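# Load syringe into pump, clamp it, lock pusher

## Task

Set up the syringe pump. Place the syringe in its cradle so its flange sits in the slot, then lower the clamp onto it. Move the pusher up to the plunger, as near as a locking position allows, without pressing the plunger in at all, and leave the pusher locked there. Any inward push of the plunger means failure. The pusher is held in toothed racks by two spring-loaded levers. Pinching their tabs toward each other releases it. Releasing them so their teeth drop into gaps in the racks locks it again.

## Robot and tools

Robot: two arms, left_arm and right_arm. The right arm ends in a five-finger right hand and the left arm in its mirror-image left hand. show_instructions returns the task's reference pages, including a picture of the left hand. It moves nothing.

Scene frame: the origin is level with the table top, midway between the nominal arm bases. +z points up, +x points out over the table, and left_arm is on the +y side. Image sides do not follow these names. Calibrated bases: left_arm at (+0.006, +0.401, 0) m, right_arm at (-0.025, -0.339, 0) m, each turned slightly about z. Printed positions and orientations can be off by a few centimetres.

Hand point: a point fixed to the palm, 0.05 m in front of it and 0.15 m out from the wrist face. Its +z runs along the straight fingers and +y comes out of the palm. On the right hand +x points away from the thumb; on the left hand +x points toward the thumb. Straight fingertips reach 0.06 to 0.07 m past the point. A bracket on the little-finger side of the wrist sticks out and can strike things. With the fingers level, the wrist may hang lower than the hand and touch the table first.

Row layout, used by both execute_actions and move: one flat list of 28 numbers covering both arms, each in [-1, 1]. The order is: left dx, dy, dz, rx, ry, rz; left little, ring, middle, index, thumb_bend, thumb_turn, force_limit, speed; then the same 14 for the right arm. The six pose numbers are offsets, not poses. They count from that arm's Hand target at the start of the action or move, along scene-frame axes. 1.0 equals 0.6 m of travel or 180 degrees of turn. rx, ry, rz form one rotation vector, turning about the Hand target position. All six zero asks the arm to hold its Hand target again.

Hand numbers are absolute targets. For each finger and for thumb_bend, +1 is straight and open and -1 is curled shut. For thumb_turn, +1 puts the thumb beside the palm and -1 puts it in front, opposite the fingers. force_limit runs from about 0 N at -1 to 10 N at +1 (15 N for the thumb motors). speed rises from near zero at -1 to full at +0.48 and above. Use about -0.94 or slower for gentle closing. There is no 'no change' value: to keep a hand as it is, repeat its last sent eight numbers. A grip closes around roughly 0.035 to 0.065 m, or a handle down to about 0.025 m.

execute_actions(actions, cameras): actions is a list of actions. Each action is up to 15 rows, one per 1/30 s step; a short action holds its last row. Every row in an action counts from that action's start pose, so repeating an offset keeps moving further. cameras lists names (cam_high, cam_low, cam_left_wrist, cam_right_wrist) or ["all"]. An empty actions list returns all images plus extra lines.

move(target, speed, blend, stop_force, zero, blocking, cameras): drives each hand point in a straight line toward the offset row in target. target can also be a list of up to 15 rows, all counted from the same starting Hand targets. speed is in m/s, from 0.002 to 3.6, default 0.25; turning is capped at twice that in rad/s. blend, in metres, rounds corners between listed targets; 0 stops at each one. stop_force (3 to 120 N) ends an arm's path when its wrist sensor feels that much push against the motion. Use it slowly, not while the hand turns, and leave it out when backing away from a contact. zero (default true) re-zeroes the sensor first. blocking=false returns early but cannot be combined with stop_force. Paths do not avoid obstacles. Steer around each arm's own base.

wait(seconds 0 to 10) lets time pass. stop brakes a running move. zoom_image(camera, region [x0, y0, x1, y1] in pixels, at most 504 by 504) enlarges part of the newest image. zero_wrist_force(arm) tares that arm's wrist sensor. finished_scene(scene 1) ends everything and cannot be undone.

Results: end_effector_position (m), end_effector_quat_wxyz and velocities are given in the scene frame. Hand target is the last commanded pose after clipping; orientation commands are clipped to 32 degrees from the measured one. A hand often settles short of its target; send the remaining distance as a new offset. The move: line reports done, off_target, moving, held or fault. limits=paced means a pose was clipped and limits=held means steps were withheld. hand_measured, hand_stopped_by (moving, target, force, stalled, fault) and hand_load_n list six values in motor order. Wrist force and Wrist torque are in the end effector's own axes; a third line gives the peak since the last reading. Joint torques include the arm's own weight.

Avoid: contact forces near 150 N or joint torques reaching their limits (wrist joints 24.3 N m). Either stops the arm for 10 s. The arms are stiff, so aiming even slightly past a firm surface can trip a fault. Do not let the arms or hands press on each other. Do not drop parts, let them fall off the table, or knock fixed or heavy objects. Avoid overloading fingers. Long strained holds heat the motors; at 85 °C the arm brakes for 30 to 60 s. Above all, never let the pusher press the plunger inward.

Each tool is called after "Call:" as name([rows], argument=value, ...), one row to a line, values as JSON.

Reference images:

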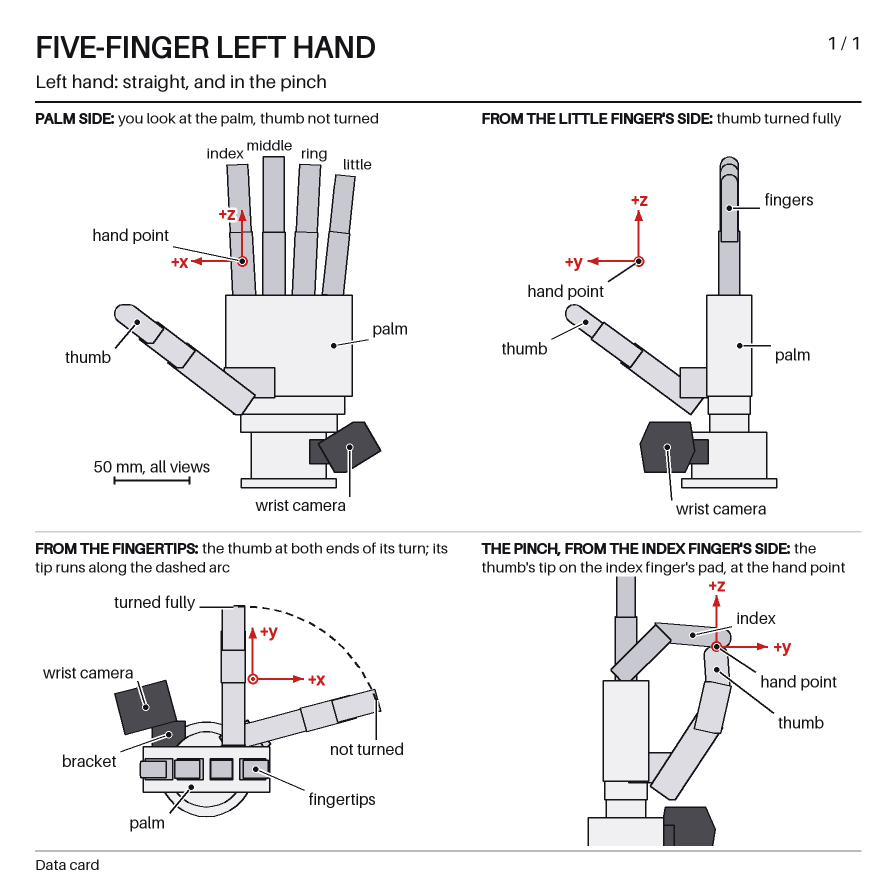

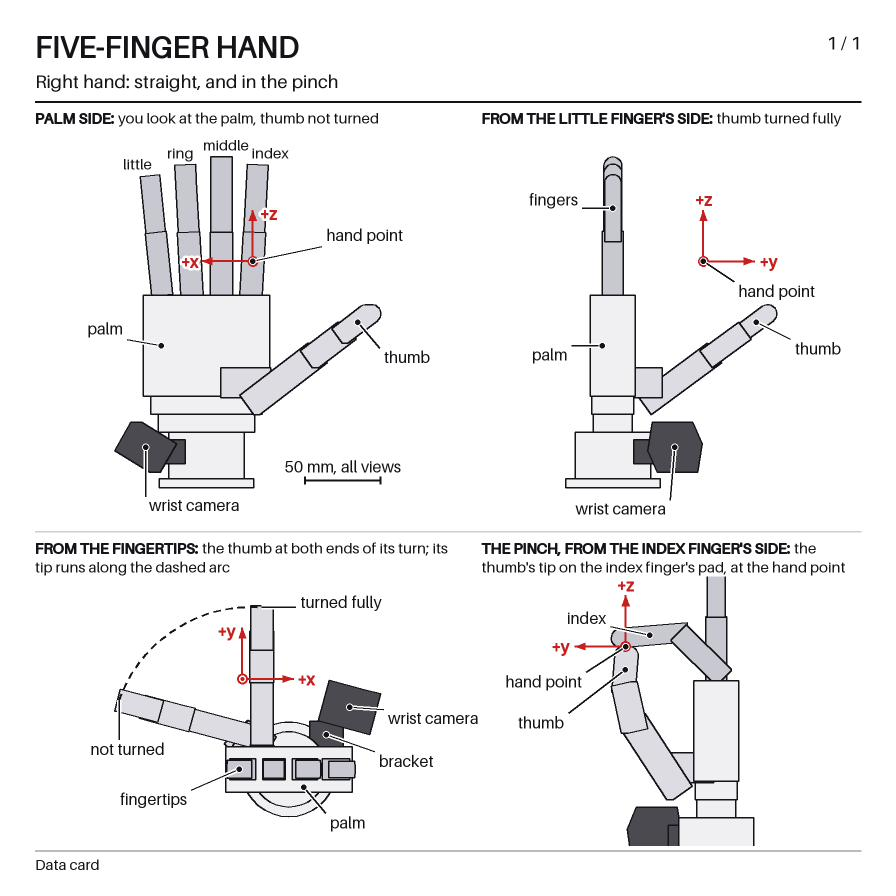

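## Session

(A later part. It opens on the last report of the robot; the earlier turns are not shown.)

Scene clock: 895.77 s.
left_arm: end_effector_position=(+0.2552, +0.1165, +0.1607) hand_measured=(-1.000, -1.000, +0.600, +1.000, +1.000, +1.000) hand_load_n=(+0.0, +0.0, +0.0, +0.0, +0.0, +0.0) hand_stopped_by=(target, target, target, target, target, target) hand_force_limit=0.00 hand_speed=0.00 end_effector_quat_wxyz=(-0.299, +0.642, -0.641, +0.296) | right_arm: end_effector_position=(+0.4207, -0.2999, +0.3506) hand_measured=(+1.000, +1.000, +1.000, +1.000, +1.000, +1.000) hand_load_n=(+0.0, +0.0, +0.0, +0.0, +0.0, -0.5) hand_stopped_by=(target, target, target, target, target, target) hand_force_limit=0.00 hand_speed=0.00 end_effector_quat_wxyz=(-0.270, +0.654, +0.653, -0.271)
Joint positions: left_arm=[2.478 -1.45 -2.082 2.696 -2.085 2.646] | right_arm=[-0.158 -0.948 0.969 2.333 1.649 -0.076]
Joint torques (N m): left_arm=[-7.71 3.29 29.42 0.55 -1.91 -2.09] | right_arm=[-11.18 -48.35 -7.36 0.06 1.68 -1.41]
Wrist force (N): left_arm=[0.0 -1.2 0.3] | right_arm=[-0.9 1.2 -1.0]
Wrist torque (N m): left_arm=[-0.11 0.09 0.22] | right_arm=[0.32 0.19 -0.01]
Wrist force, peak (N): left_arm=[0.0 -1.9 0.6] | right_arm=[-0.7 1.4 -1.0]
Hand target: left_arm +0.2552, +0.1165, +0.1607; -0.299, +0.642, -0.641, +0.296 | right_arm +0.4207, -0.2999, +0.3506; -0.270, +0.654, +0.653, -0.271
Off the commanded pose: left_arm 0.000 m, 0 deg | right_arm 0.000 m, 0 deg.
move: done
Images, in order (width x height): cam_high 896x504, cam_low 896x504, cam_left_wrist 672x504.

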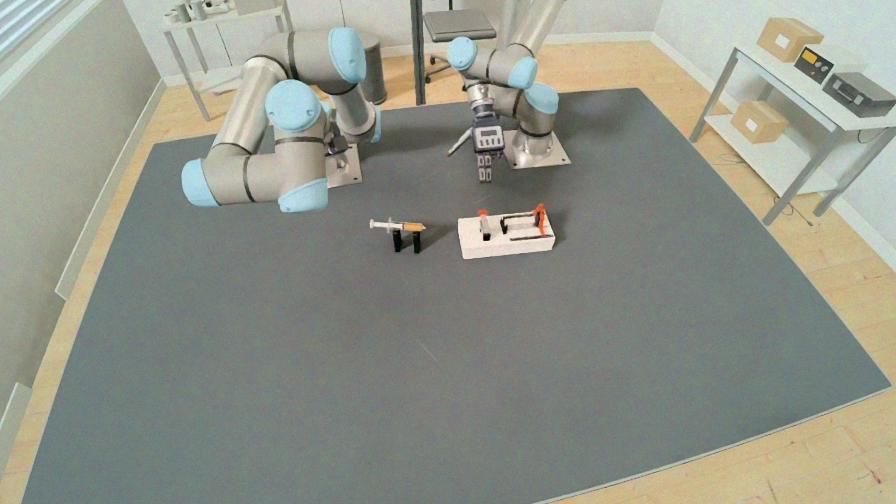

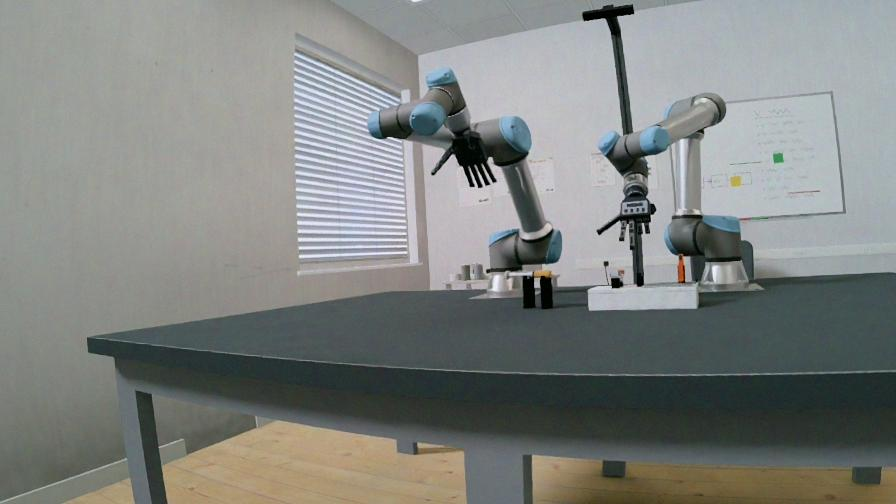

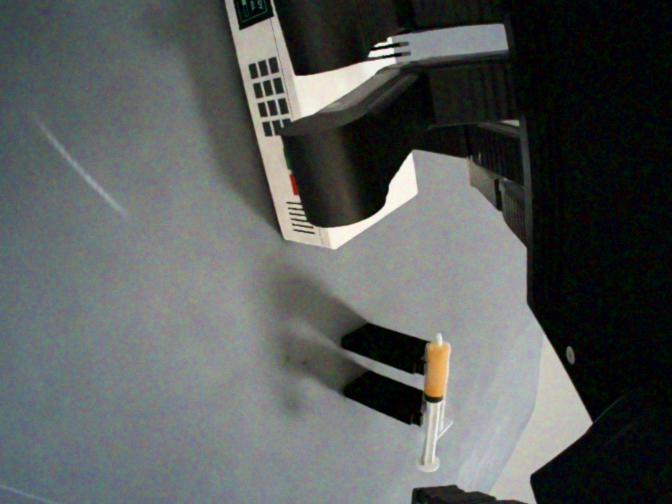

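Call:
move(target=[0,0,0,0,0,0, 1,1,1,1,1,1,0,0, 0,0,0,0,0,0,1,1,1,1,1,1,0,0], speed=0.15, cameras=["cam_left_wrist"])

Call:
zoom_image(camera="cam_left_wrist", region=[220, 0, 560, 255])

Scene clock: 906.13 s.
left_arm: end_effector_position=(+0.2552, +0.1165, +0.1607) hand_measured=(+1.000, +1.000, +1.000, +1.000, +1.000, +1.000) hand_load_n=(+0.0, +0.0, +0.0, +0.0, +0.0, +0.0) hand_stopped_by=(target, target, target, target, target, target) hand_force_limit=0.00 hand_speed=0.00 end_effector_quat_wxyz=(-0.299, +0.642, -0.641, +0.296) | right_arm: end_effector_position=(+0.4207, -0.2999, +0.3506) hand_measured=(+1.000, +1.000, +1.000, +1.000, +1.000, +1.000) hand_load_n=(+0.0, +0.0, +0.0, +0.0, +0.0, -0.5) hand_stopped_by=(target, target, target, target, target, target) hand_force_limit=0.00 hand_speed=0.00 end_effector_quat_wxyz=(-0.270, +0.654, +0.653, -0.271)
Joint positions: left_arm=[2.477 -1.45 -2.082 2.695 -2.086 2.646] | right_arm=[-0.158 -0.948 0.969 2.333 1.649 -0.076]
Joint torques (N m): left_arm=[-6.31 3.62 28.05 -2.7 -0.55 -2.12] | right_arm=[-10.13 -48.03 -7.79 0.05 1.81 -1.47]
Wrist force (N): left_arm=[0.4 -1.1 0.6] | right_arm=[-0.6 1.2 -0.6]
Wrist torque (N m): left_arm=[-0.13 0.05 0.23] | right_arm=[0.29 0.13 0.01]
Wrist force, peak (N): left_arm=[-0.1 -1.0 1.0] | right_arm=[-0.7 1.3 -1.2]
Hand target: left_arm +0.2552, +0.1165, +0.1607; -0.299, +0.642, -0.641, +0.296 | right_arm +0.4207, -0.2999, +0.3506; -0.270, +0.654, +0.653, -0.271
Off the commanded pose: left_arm 0.000 m, 0 deg | right_arm 0.000 m, 0 deg.
move: done
Images, in order (width x height): cam_left_wrist 672x504.

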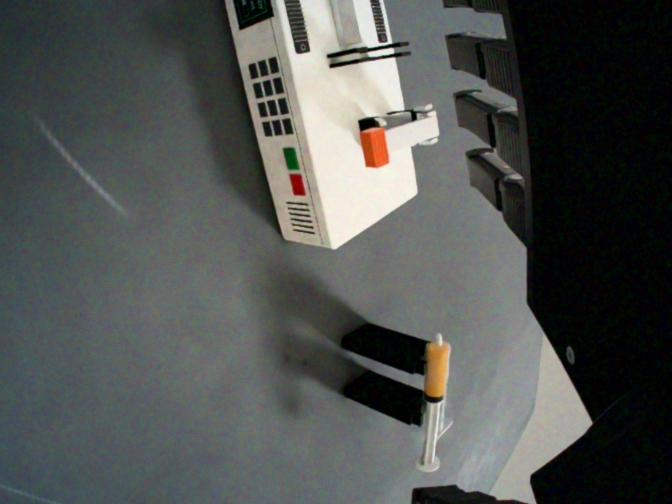

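Scaled by 1.482 from the camera's 672x504 image, which has a finer 960x720 frame.

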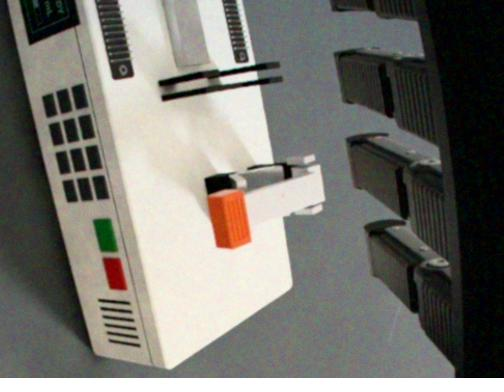

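Call:
zoom_image(camera="cam_left_wrist", region=[430, 0, 560, 260])

Scaled by 1.938 from the camera's 672x504 image, which has a finer 960x720 frame.

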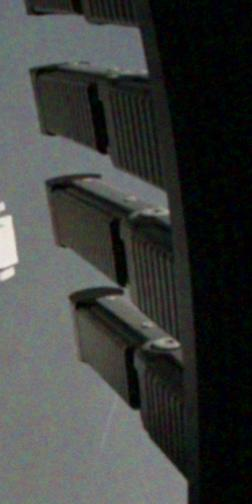

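Call:
move(target=[-0.045,0,-0.16,0,0,0, 1,1,1,1,1,1,0,0, 0,0,0,0,0,0,1,1,1,1,1,1,0,0], speed=0.15, cameras=["cam_left_wrist","cam_low"])

Call:
zoom_image(camera="cam_left_wrist", region=[280, 0, 560, 220])

Scene clock: 1108.67 s.
left_arm: end_effector_position=(+0.2282, +0.1165, +0.0647) hand_measured=(+1.000, +1.000, +1.000, +1.000, +1.000, +1.000) hand_load_n=(+0.0, +0.0, +0.0, +0.0, +0.0, +0.0) hand_stopped_by=(target, target, target, target, target, target) hand_force_limit=0.00 hand_speed=0.00 end_effector_quat_wxyz=(-0.299, +0.642, -0.641, +0.296) | right_arm: end_effector_position=(+0.4207, -0.2999, +0.3506) hand_measured=(+1.000, +1.000, +1.000, +1.000, +1.000, +1.000) hand_load_n=(+0.0, +0.0, +0.0, +0.0, +0.0, +0.0) hand_stopped_by=(target, target, target, target, target, target) hand_force_limit=0.00 hand_speed=0.00 end_effector_quat_wxyz=(-0.270, +0.654, +0.653, -0.271)
Joint positions: left_arm=[2.4 -1.577 -2.259 2.964 -2.137 2.578] | right_arm=[-0.158 -0.948 0.969 2.333 1.649 -0.076]
Joint torques (N m): left_arm=[-7.5 6.51 4.76 0.9 -1.93 -2.24] | right_arm=[-10.61 -47.86 -6.92 0.15 1.67 -1.34]
Wrist force (N): left_arm=[0.1 -1.3 0.7] | right_arm=[-0.7 0.7 -0.9]
Wrist torque (N m): left_arm=[-0.16 0.09 0.23] | right_arm=[0.24 0.16 -0.01]
Wrist force, peak (N): left_arm=[0.1 -2.1 0.1] | right_arm=[-1.1 1.1 -1.1]
Hand target: left_arm +0.2282, +0.1165, +0.0647; -0.299, +0.642, -0.641, +0.296 | right_arm +0.4207, -0.2999, +0.3506; -0.270, +0.654, +0.653, -0.271
Off the commanded pose: left_arm 0.000 m, 0 deg | right_arm 0.000 m, 0 deg.
move: done
Images, in order (width x height): cam_low 896x504, cam_left_wrist 672x504.

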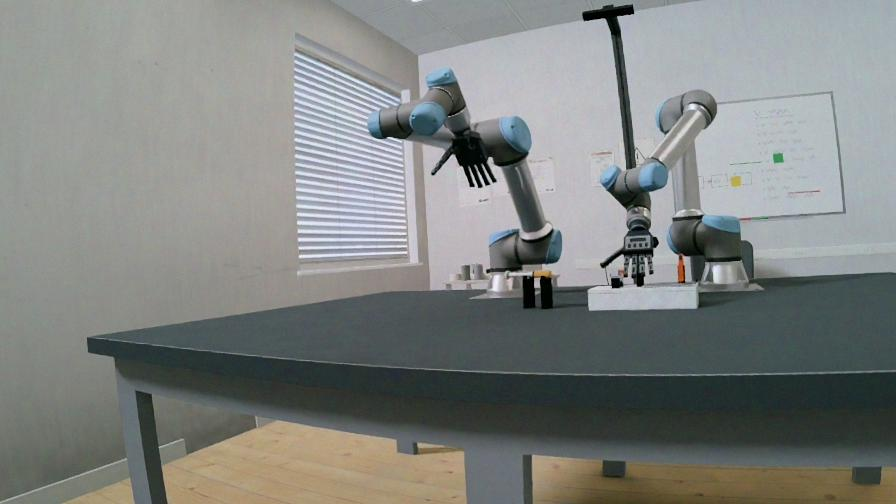

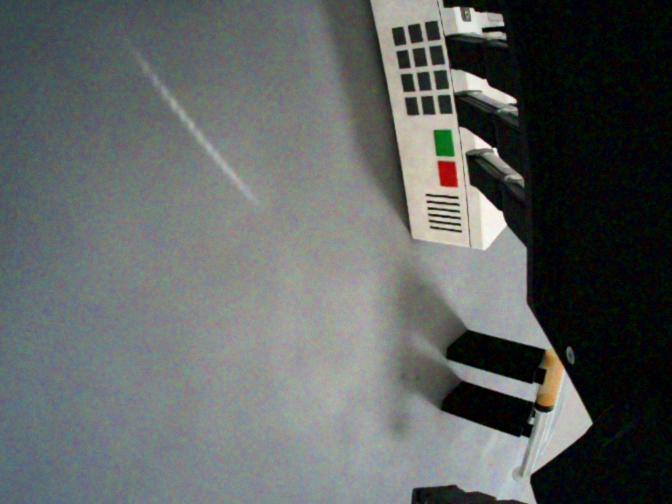

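Scaled by 1.800 from the camera's 672x504 image, which has a finer 960x720 frame.

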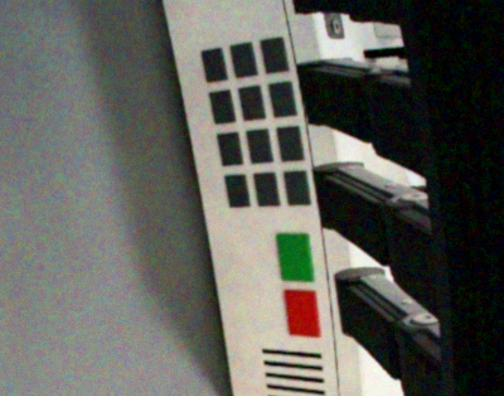

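Call:
move(target=[0.0747,0,-0.0137,0,0,0, 1,1,1,1,1,1,0,0, 0,0,0,0,0,0,1,1,1,1,1,1,0,0], speed=0.05, stop_force=6, cameras=["cam_left_wrist","cam_low","cam_high"])

Call:
zoom_image(camera="cam_high", region=[440, 170, 570, 270])

Call:
zoom_image(camera="cam_low", region=[580, 220, 710, 320])

Scene clock: 1120.43 s.
left_arm: end_effector_position=(+0.2730, +0.1165, +0.0564) hand_measured=(+1.000, +1.000, +1.000, +1.000, +1.000, +1.000) hand_load_n=(+0.0, +0.0, +0.0, +0.0, +0.0, +0.0) hand_stopped_by=(target, target, target, target, target, target) hand_force_limit=0.00 hand_speed=0.00 end_effector_quat_wxyz=(-0.299, +0.642, -0.641, +0.296) | right_arm: end_effector_position=(+0.4207, -0.2999, +0.3506) hand_measured=(+1.000, +1.000, +1.000, +1.000, +1.000, +1.000) hand_load_n=(+0.0, +0.0, +0.0, +0.0, +0.0, -0.5) hand_stopped_by=(target, target, target, target, target, target) hand_force_limit=0.00 hand_speed=0.00 end_effector_quat_wxyz=(-0.270, +0.654, +0.653, -0.271)
Joint positions: left_arm=[2.523 -1.617 -2.231 3.031 -2.054 2.685] | right_arm=[-0.158 -0.948 0.969 2.333 1.649 -0.076]
Joint torques (N m): left_arm=[8.51 7.13 26.27 1.24 0.83 2.27] | right_arm=[-10.58 -47.99 -6.79 0.2 1.56 -1.21]
Wrist force (N): left_arm=[0.4 -0.8 0.2] | right_arm=[-0.8 1.1 -0.5]
Wrist torque (N m): left_arm=[-0.06 0.03 0.13] | right_arm=[0.26 0.17 0.00]
Wrist force, peak (N): left_arm=[0.1 -1.3 0.7] | right_arm=[-0.9 1.0 -1.3]
Hand target: left_arm +0.2730, +0.1165, +0.0564; -0.299, +0.642, -0.641, +0.296 | right_arm +0.4207, -0.2999, +0.3506; -0.270, +0.654, +0.653, -0.271
Off the commanded pose: left_arm 0.000 m, 0 deg | right_arm 0.000 m, 0 deg.
move: done
Images, in order (width x height): cam_high 896x504, cam_low 896x504, cam_left_wrist 672x504.

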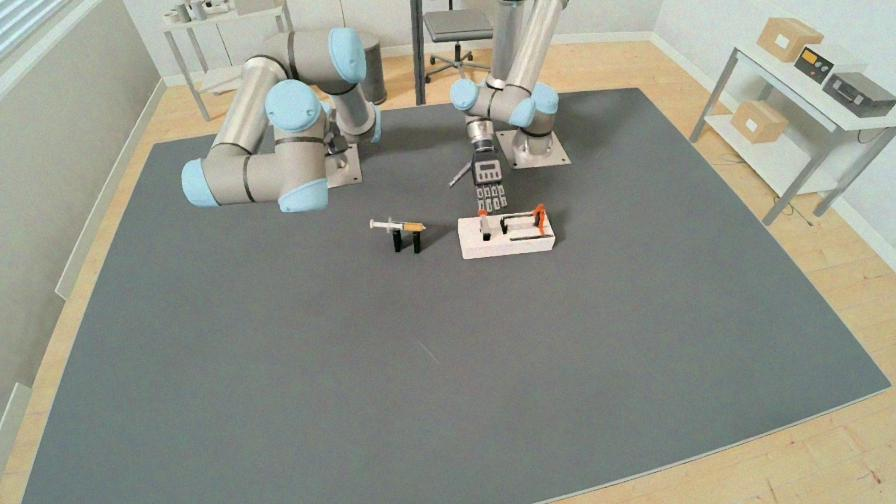

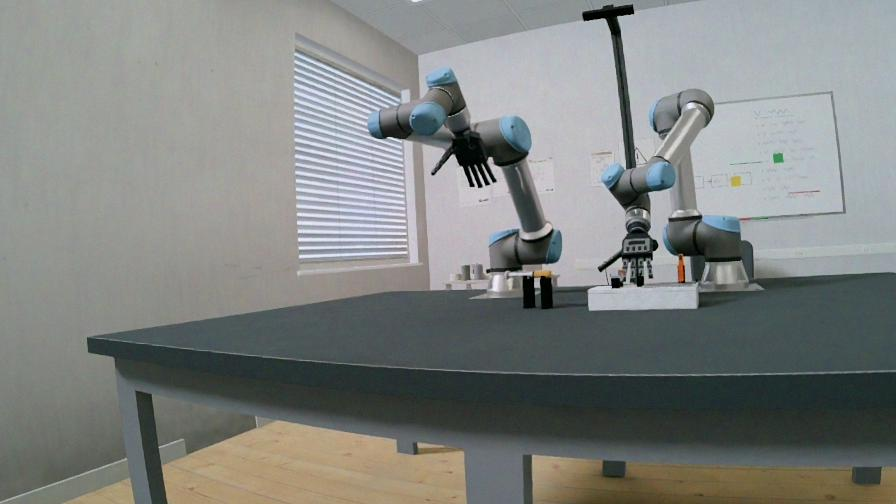

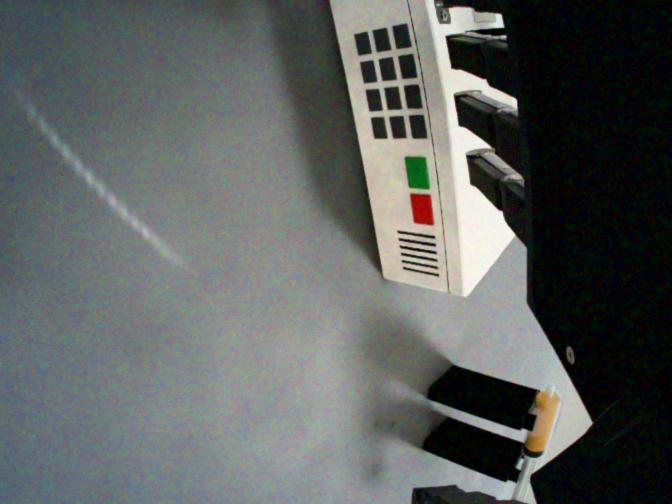

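Scaled by 3.877 from the camera's 896x504 image, which has a finer 1280x720 frame.

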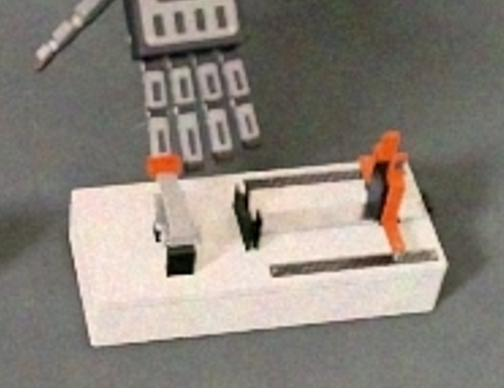

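Scaled by 3.877 from the camera's 896x504 image, which has a finer 1280x720 frame.

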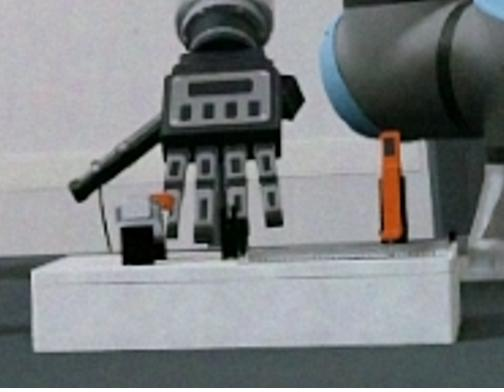

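Call:
move(target=[0,0,0.045,0,0,0, 1,1,1,1,1,1,0,0, 0,0,0,0,0,0,1,1,1,1,1,1,0,0], speed=0.04, stop_force=12, cameras=["cam_low","cam_high"])

Call:
zoom_image(camera="cam_high", region=[440, 170, 570, 270])

Call:
zoom_image(camera="cam_low", region=[580, 220, 710, 320])

Scene clock: 1131.53 s.
left_arm: end_effector_position=(+0.2730, +0.1165, +0.0834) hand_measured=(+1.000, +1.000, +1.000, +1.000, +1.000, +1.000) hand_load_n=(-0.5, +0.0, +0.0, +0.0, -0.5, -0.5) hand_stopped_by=(target, target, target, target, target, target) hand_force_limit=0.00 hand_speed=0.00 end_effector_quat_wxyz=(-0.299, +0.642, -0.641, +0.296) | right_arm: end_effector_position=(+0.4207, -0.2999, +0.3506) hand_measured=(+1.000, +1.000, +1.000, +1.000, +1.000, +1.000) hand_load_n=(+0.0, +0.0, +0.0, +0.0, +0.0, +0.0) hand_stopped_by=(target, target, target, target, target, target) hand_force_limit=0.00 hand_speed=0.00 end_effector_quat_wxyz=(-0.270, +0.654, +0.653, -0.271)
Joint positions: left_arm=[2.523 -1.568 -2.194 2.945 -2.054 2.685] | right_arm=[-0.158 -0.948 0.969 2.333 1.649 -0.076]
Joint torques (N m): left_arm=[6.93 27.61 26.86 -2.77 0.41 -1.92] | right_arm=[-10.1 -48.52 -7.99 0.1 1.61 -1.12]
Wrist force (N): left_arm=[0.0 -0.4 0.4] | right_arm=[-0.6 1.1 -0.8]
Wrist torque (N m): left_arm=[-0.02 0.10 0.11] | right_arm=[0.30 0.14 0.00]
Wrist force, peak (N): left_arm=[0.3 -1.1 0.6] | right_arm=[-0.8 1.5 -0.9]
Hand target: left_arm +0.2730, +0.1165, +0.0834; -0.299, +0.642, -0.641, +0.296 | right_arm +0.4207, -0.2999, +0.3506; -0.270, +0.654, +0.653, -0.271
Off the commanded pose: left_arm 0.000 m, 0 deg | right_arm 0.000 m, 0 deg.
move: done
Images, in order (width x height): cam_high 896x504, cam_low 896x504.

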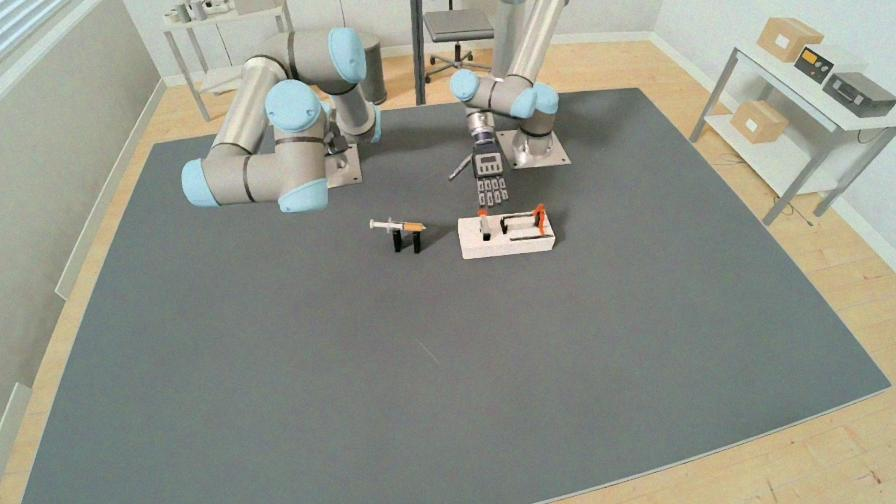

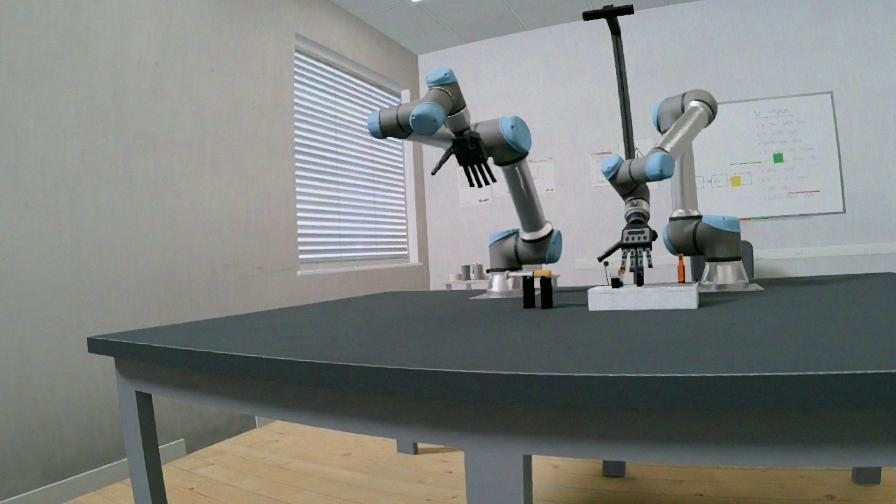

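Scaled by 3.877 from the camera's 896x504 image, which has a finer 1280x720 frame.

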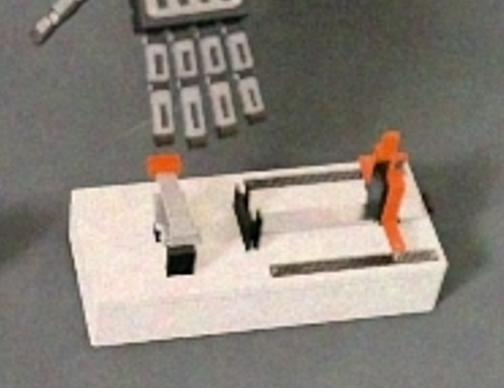

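Scaled by 3.877 from the camera's 896x504 image, which has a finer 1280x720 frame.

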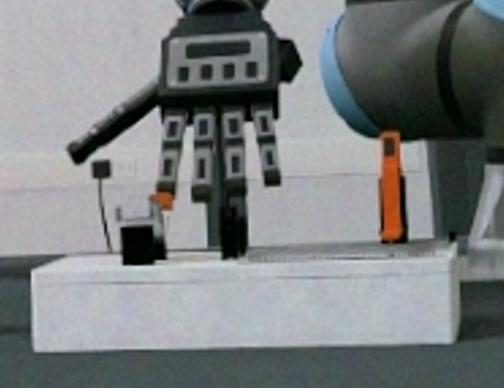

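Call:
move([
  [0,0,-0.0433,0,0,0, 1,1,1,1,1,1,0,0, 0,0,0,0,0,0,1,1,1,1,1,1,0,0],
  [0.0333,0.005,-0.0433,0,0,0, 1,1,1,1,1,1,0,0, 0,0,0,0,0,0,1,1,1,1,1,1,0,0],
], speed=0.05, stop_force=6, cameras=["cam_low","cam_high"])

Call:
zoom_image(camera="cam_high", region=[440, 170, 570, 270])

Call:
zoom_image(camera="cam_low", region=[580, 220, 710, 320])

Scene clock: 1145.93 s.
left_arm: end_effector_position=(+0.2930, +0.1195, +0.0575) hand_measured=(+1.000, +1.000, +1.000, +1.000, +1.000, +1.000) hand_load_n=(+0.0, +0.0, +0.0, +0.0, +0.0, -0.5) hand_stopped_by=(target, target, target, target, target, target) hand_force_limit=0.00 hand_speed=0.00 end_effector_quat_wxyz=(-0.299, +0.642, -0.641, +0.296) | right_arm: end_effector_position=(+0.4207, -0.2999, +0.3506) hand_measured=(+1.000, +1.000, +1.000, +1.000, +1.000, +1.000) hand_load_n=(+0.0, +0.0, +0.0, +0.0, +0.0, +0.0) hand_stopped_by=(target, target, target, target, target, target) hand_force_limit=0.00 hand_speed=0.00 end_effector_quat_wxyz=(-0.270, +0.654, +0.653, -0.271)
Joint positions: left_arm=[2.58 -1.625 -2.215 3.042 -2.015 2.73] | right_arm=[-0.158 -0.948 0.969 2.333 1.649 -0.076]
Joint torques (N m): left_arm=[8.34 7.42 26.48 1.29 0.96 2.1] | right_arm=[-10.42 -47.7 -8.15 0.14 1.64 -1.25]
Wrist force (N): left_arm=[0.0 -0.3 0.5] | right_arm=[-0.3 1.1 -0.5]
Wrist torque (N m): left_arm=[-0.02 0.13 0.11] | right_arm=[0.27 0.09 0.03]
Wrist force, peak (N): left_arm=[0.1 -1.1 1.1] | right_arm=[-1.0 1.1 -1.2]
Hand target: left_arm +0.2930, +0.1195, +0.0575; -0.299, +0.642, -0.641, +0.296 | right_arm +0.4207, -0.2999, +0.3506; -0.270, +0.654, +0.653, -0.271
Off the commanded pose: left_arm 0.000 m, 0 deg | right_arm 0.000 m, 0 deg.
move: done
Images, in order (width x height): cam_high 896x504, cam_low 896x504.

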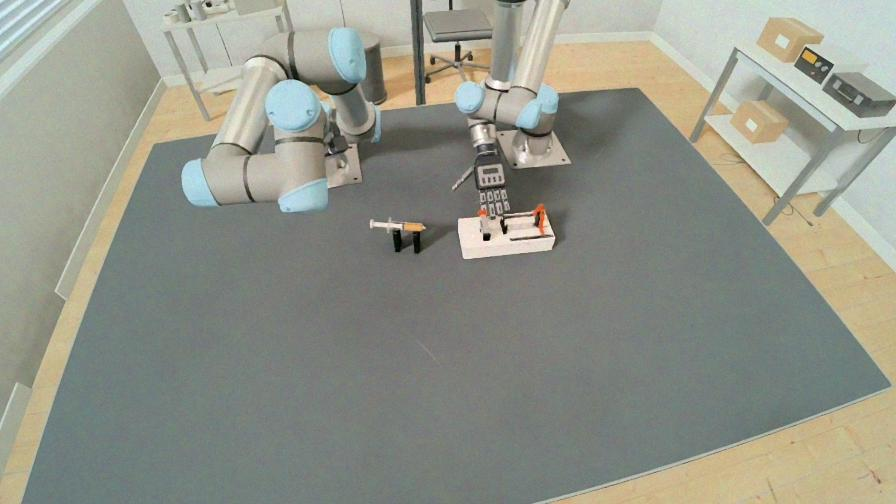

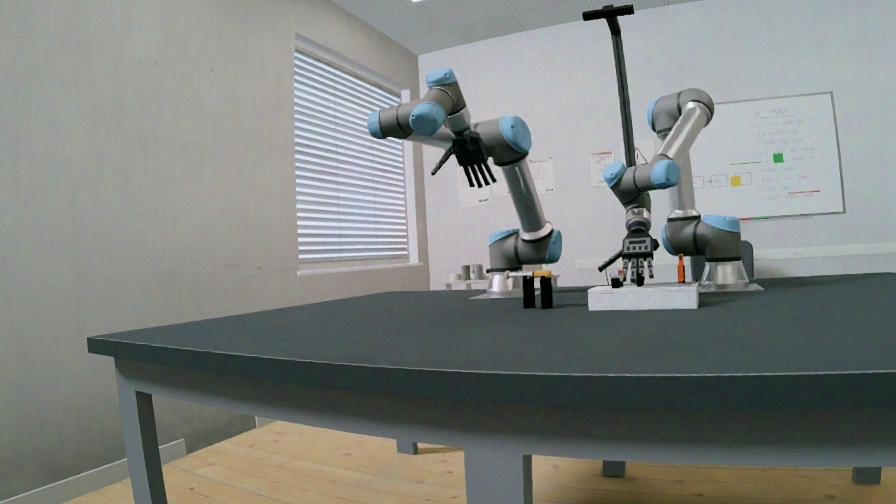

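Scaled by 3.877 from the camera's 896x504 image, which has a finer 1280x720 frame.

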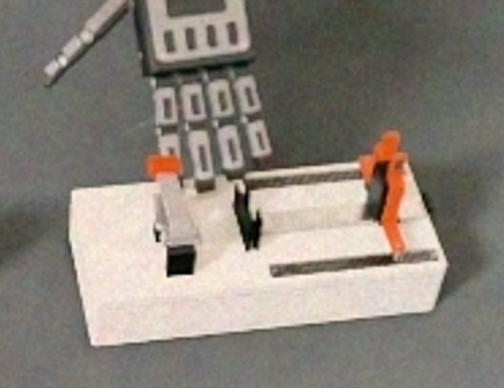

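Scaled by 3.877 from the camera's 896x504 image, which has a finer 1280x720 frame.

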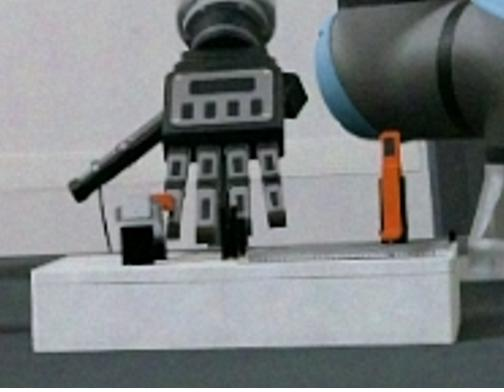

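Call:
move(target=[0,0,0.05,0,0,0, 1,1,1,1,1,1,0,0, 0,0,0,0,0,0,1,1,1,1,1,1,0,0], speed=0.04, stop_force=15, cameras=["cam_low","cam_high"])

Call:
zoom_image(camera="cam_high", region=[440, 170, 570, 270])

Call:
zoom_image(camera="cam_low", region=[580, 220, 710, 320])

Scene clock: 1155.93 s.
left_arm: end_effector_position=(+0.2930, +0.1195, +0.0875) hand_measured=(+1.000, +1.000, +1.000, +1.000, +1.000, +1.000) hand_load_n=(+0.0, +0.0, +0.0, -1.0, +0.0, +0.0) hand_stopped_by=(target, target, target, target, target, target) hand_force_limit=0.00 hand_speed=0.00 end_effector_quat_wxyz=(-0.299, +0.642, -0.641, +0.296) | right_arm: end_effector_position=(+0.4207, -0.2999, +0.3506) hand_measured=(+1.000, +1.000, +1.000, +1.000, +1.000, +1.000) hand_load_n=(+0.0, +0.0, +0.0, +0.0, +0.0, +0.0) hand_stopped_by=(target, target, target, target, target, target) hand_force_limit=0.00 hand_speed=0.00 end_effector_quat_wxyz=(-0.270, +0.654, +0.653, -0.271)
Joint positions: left_arm=[2.58 -1.572 -2.173 2.948 -2.015 2.731] | right_arm=[-0.158 -0.948 0.969 2.333 1.649 -0.076]
Joint torques (N m): left_arm=[5.3 28.26 28.91 -2.51 -0.82 -2.15] | right_arm=[-10.42 -47.43 -7.42 0.21 1.43 -1.27]
Wrist force (N): left_arm=[0.0 0.3 0.8] | right_arm=[-0.4 0.6 -1.0]
Wrist torque (N m): left_arm=[-0.13 0.11 0.12] | right_arm=[0.23 0.12 0.01]
Wrist force, peak (N): left_arm=[0.4 2.5 0.3] | right_arm=[-1.2 1.3 -0.9]
Hand target: left_arm +0.2930, +0.1195, +0.0875; -0.299, +0.642, -0.641, +0.296 | right_arm +0.4207, -0.2999, +0.3506; -0.270, +0.654, +0.653, -0.271
Off the commanded pose: left_arm 0.000 m, 0 deg | right_arm 0.000 m, 0 deg.
move: done
Images, in order (width x height): cam_high 896x504, cam_low 896x504.

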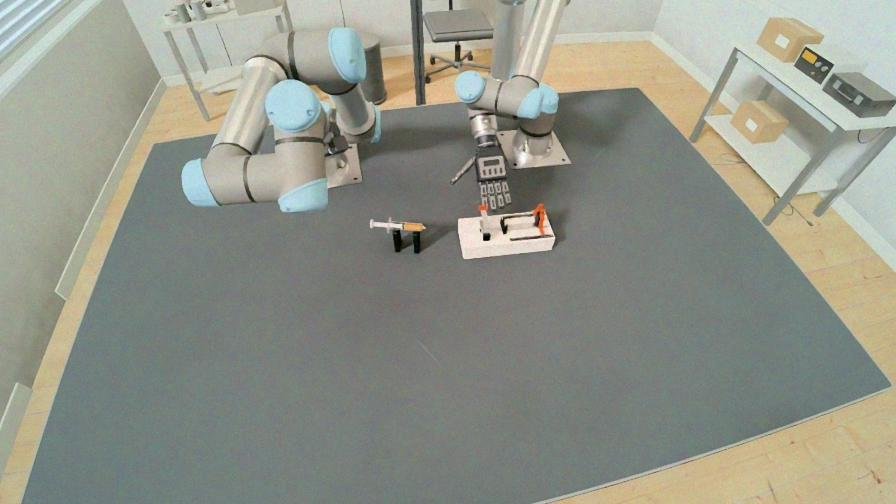

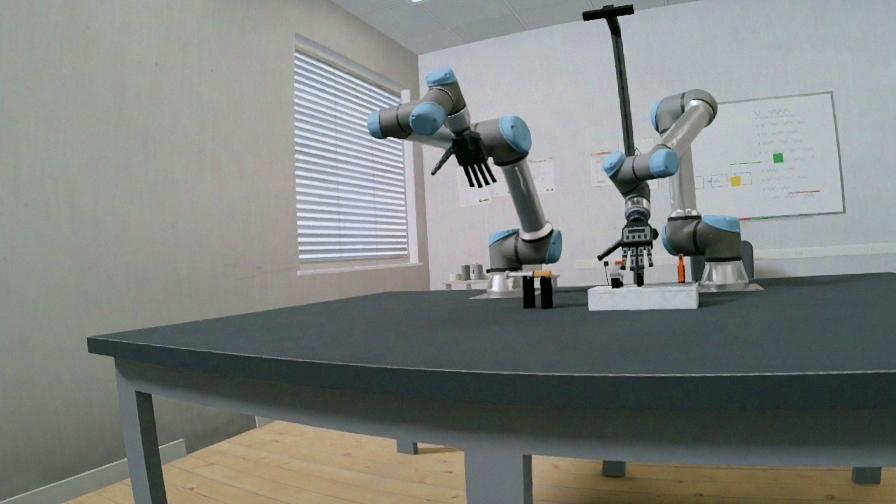

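Scaled by 3.877 from the camera's 896x504 image, which has a finer 1280x720 frame.

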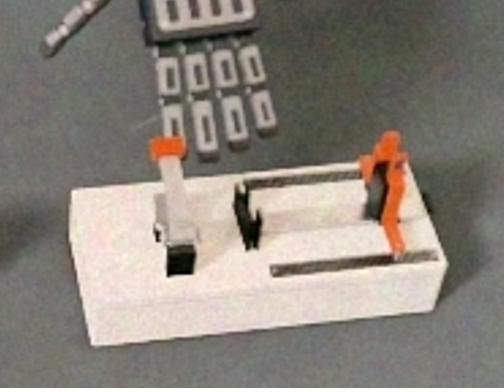

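Scaled by 3.877 from the camera's 896x504 image, which has a finer 1280x720 frame.

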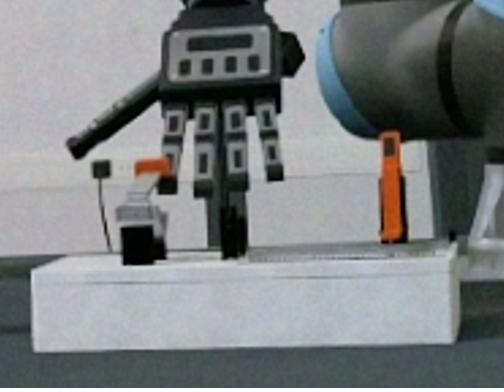

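Call:
move([
  [0.0283,0,0.0425,0,0,0, 1,1,1,1,1,1,0,0, 0,0,0,0,0,0,1,1,1,1,1,1,0,0],
  [0.0733,0,0.0717,0,0,0, 1,1,1,1,1,1,0,0, 0,0,0,0,0,0,1,1,1,1,1,1,0,0],
], speed=0.05, stop_force=15, cameras=["cam_low","cam_high"])

Call:
zoom_image(camera="cam_high", region=[440, 170, 570, 270])

Call:
zoom_image(camera="cam_low", region=[580, 220, 710, 320])

Scene clock: 1175.80 s.
left_arm: end_effector_position=(+0.3369, +0.1195, +0.1305) hand_measured=(+1.000, +1.000, +1.000, +1.000, +1.000, +1.000) hand_load_n=(+0.0, +0.0, +0.0, -1.5, +0.0, +0.0) hand_stopped_by=(target, target, target, target, target, target) hand_force_limit=0.00 hand_speed=0.00 end_effector_quat_wxyz=(-0.299, +0.642, -0.641, +0.296) | right_arm: end_effector_position=(+0.4207, -0.2999, +0.3506) hand_measured=(+1.000, +1.000, +1.000, +1.000, +1.000, +1.000) hand_load_n=(+0.0, +0.0, +0.0, +0.0, +0.0, +0.0) hand_stopped_by=(target, target, target, target, target, target) hand_force_limit=0.00 hand_speed=0.00 end_effector_quat_wxyz=(-0.270, +0.654, +0.653, -0.271)
Joint positions: left_arm=[2.667 -1.566 -2.046 2.842 -1.954 2.797] | right_arm=[-0.158 -0.948 0.969 2.333 1.649 -0.076]
Joint torques (N m): left_arm=[9.93 7.64 30.59 -2.33 0.84 2.14] | right_arm=[-10.13 -47.63 -7.3 0.16 1.59 -1.21]
Wrist force (N): left_arm=[-0.1 0.6 0.7] | right_arm=[-0.9 1.3 -0.9]
Wrist torque (N m): left_arm=[-0.14 0.13 0.10] | right_arm=[0.32 0.19 0.00]
Wrist force, peak (N): left_arm=[0.4 2.5 0.5] | right_arm=[-1.0 1.3 -1.1]
Hand target: left_arm +0.3369, +0.1195, +0.1305; -0.299, +0.642, -0.641, +0.296 | right_arm +0.4207, -0.2999, +0.3506; -0.270, +0.654, +0.653, -0.271
Off the commanded pose: left_arm 0.000 m, 0 deg | right_arm 0.000 m, 0 deg.
move: done
Images, in order (width x height): cam_high 896x504, cam_low 896x504.

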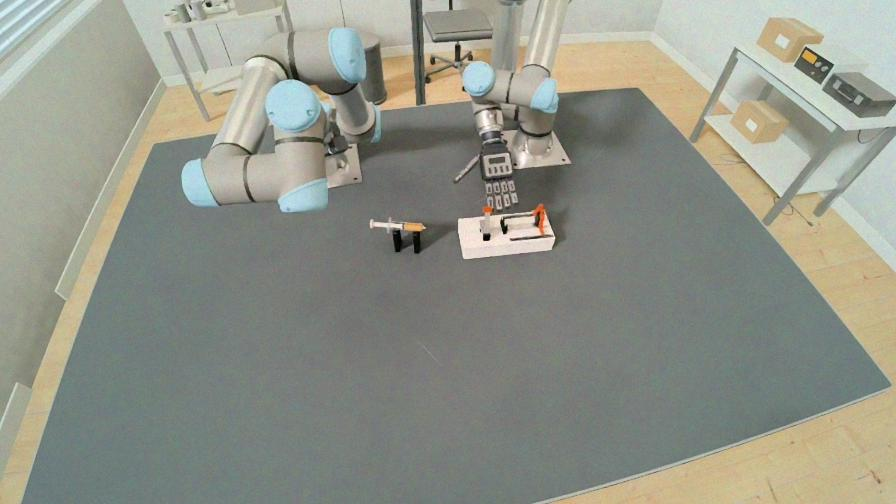

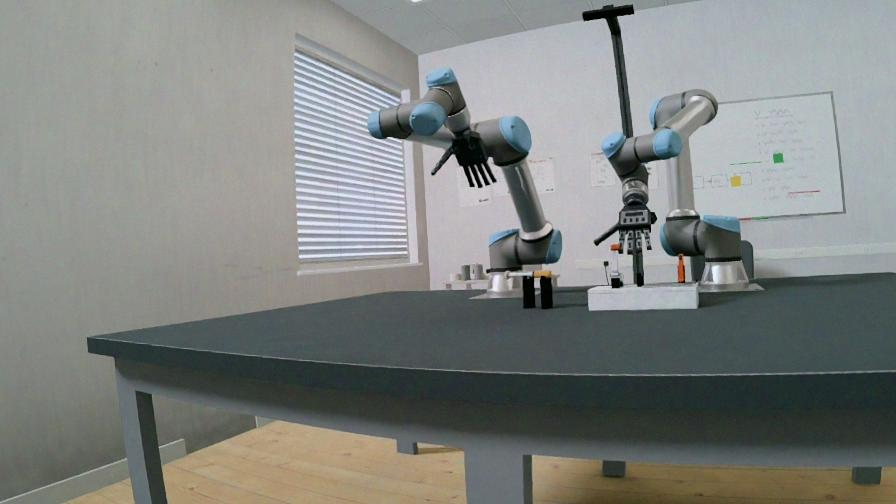

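Scaled by 3.877 from the camera's 896x504 image, which has a finer 1280x720 frame.

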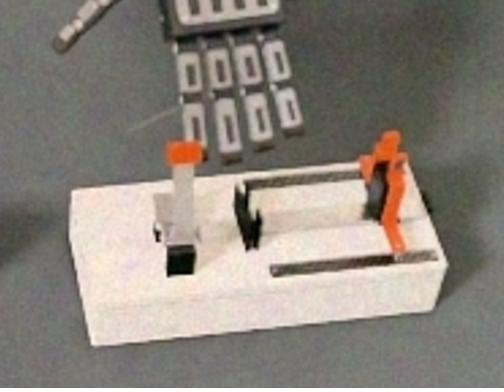

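Scaled by 3.877 from the camera's 896x504 image, which has a finer 1280x720 frame.

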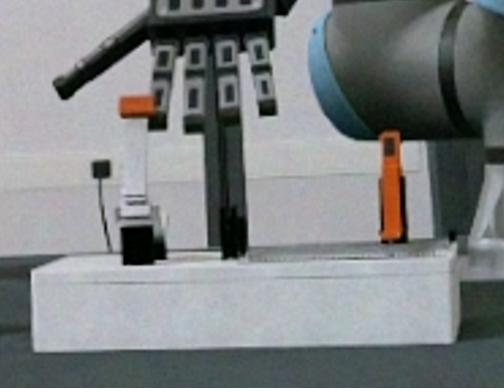

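Call:
move([
  [0.0417,-0.008,0.015,0,0,0, 1,1,1,1,1,1,0,0, 0,0,0,0,0,0,1,1,1,1,1,1,0,0],
  [0.0833,-0.008,0.0117,0,0,0, 1,1,1,1,1,1,0,0, 0,0,0,0,0,0,1,1,1,1,1,1,0,0],
], speed=0.05, stop_force=15, cameras=["cam_low","cam_high"])

Call:
zoom_image(camera="cam_high", region=[440, 170, 570, 270])

Call:
zoom_image(camera="cam_low", region=[580, 220, 710, 320])

Scene clock: 1188.03 s.
left_arm: end_effector_position=(+0.3862, +0.1148, +0.1376) hand_measured=(+1.000, +1.000, +1.000, +1.000, +1.000, +1.000) hand_load_n=(+0.0, +0.0, +0.0, -3.5, +0.0, +0.0) hand_stopped_by=(target, target, target, target, target, target) hand_force_limit=0.00 hand_speed=0.00 end_effector_quat_wxyz=(-0.299, +0.642, -0.641, +0.296) | right_arm: end_effector_position=(+0.4207, -0.2999, +0.3506) hand_measured=(+1.000, +1.000, +1.000, +1.000, +1.000, +1.000) hand_load_n=(+0.0, +0.0, +0.0, +0.0, +0.0, +0.0) hand_stopped_by=(target, target, target, target, target, target) hand_force_limit=0.00 hand_speed=0.00 end_effector_quat_wxyz=(-0.270, +0.654, +0.653, -0.271)
Joint positions: left_arm=[2.729 -1.641 -1.944 2.831 -1.909 2.843] | right_arm=[-0.158 -0.948 0.969 2.333 1.649 -0.076]
Joint torques (N m): left_arm=[-4.38 28.88 9.08 -0.16 -2.06 -2.39] | right_arm=[-10.61 -47.62 -7.48 0.11 1.53 -1.02]
Wrist force (N): left_arm=[-1.8 3.3 -15.4] | right_arm=[-0.8 0.9 -0.8]
Wrist torque (N m): left_arm=[0.75 0.11 0.02] | right_arm=[0.25 0.17 -0.01]
Wrist force, peak (N): left_arm=[-1.7 3.9 -19.5] | right_arm=[-0.8 1.6 -0.9]
Hand target: left_arm +0.3862, +0.1148, +0.1376; -0.299, +0.642, -0.641, +0.296 (not the last commanded pose) | right_arm +0.4207, -0.2999, +0.3506; -0.270, +0.654, +0.653, -0.271
Off the commanded pose: left_arm 0.001 m, 0 deg | right_arm 0.000 m, 0 deg.
move: contact (left_arm); path passed 1 of 2 targets
Images, in order (width x height): cam_high 896x504, cam_low 896x504.

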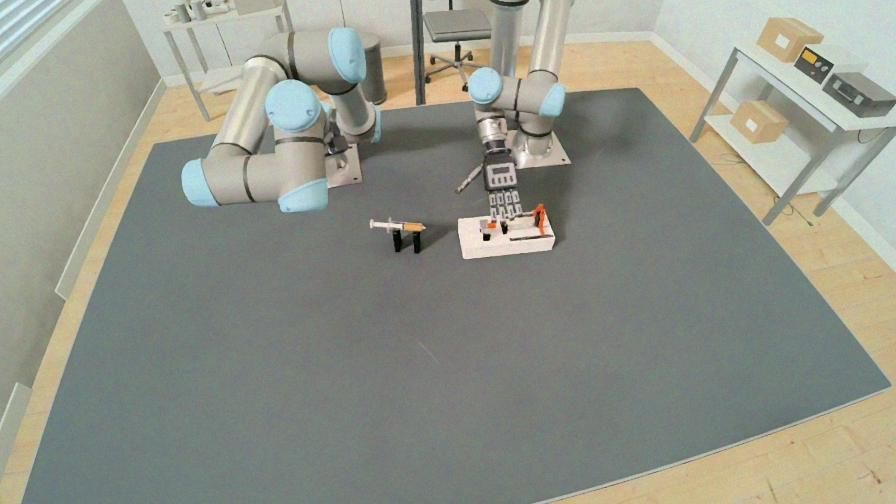

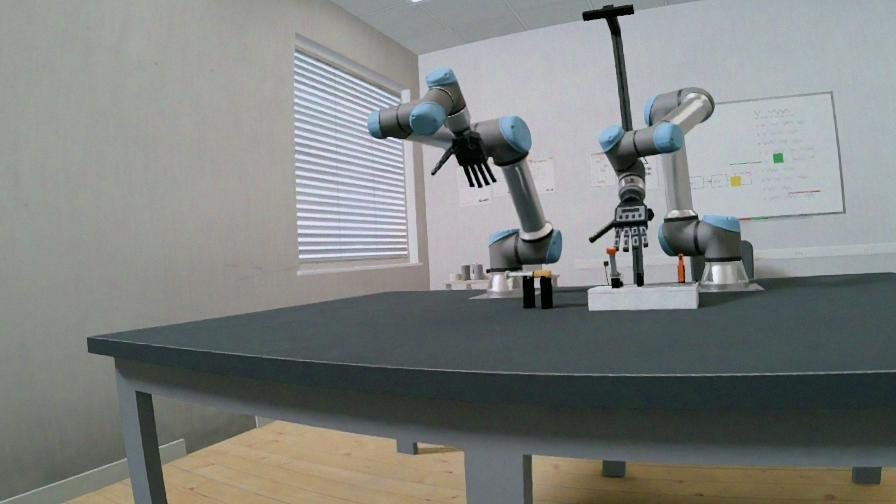

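Scaled by 3.877 from the camera's 896x504 image, which has a finer 1280x720 frame.

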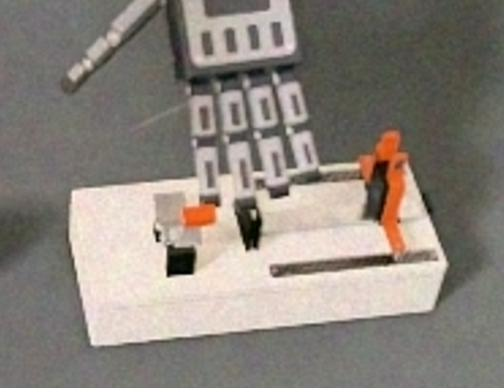

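Scaled by 3.877 from the camera's 896x504 image, which has a finer 1280x720 frame.

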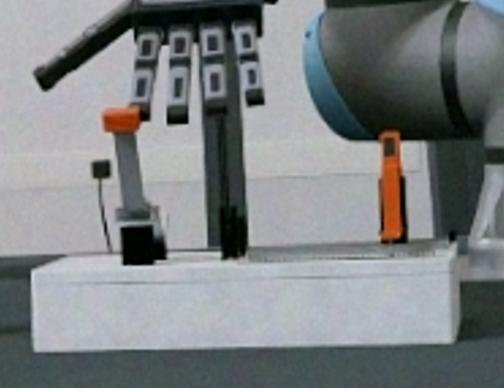

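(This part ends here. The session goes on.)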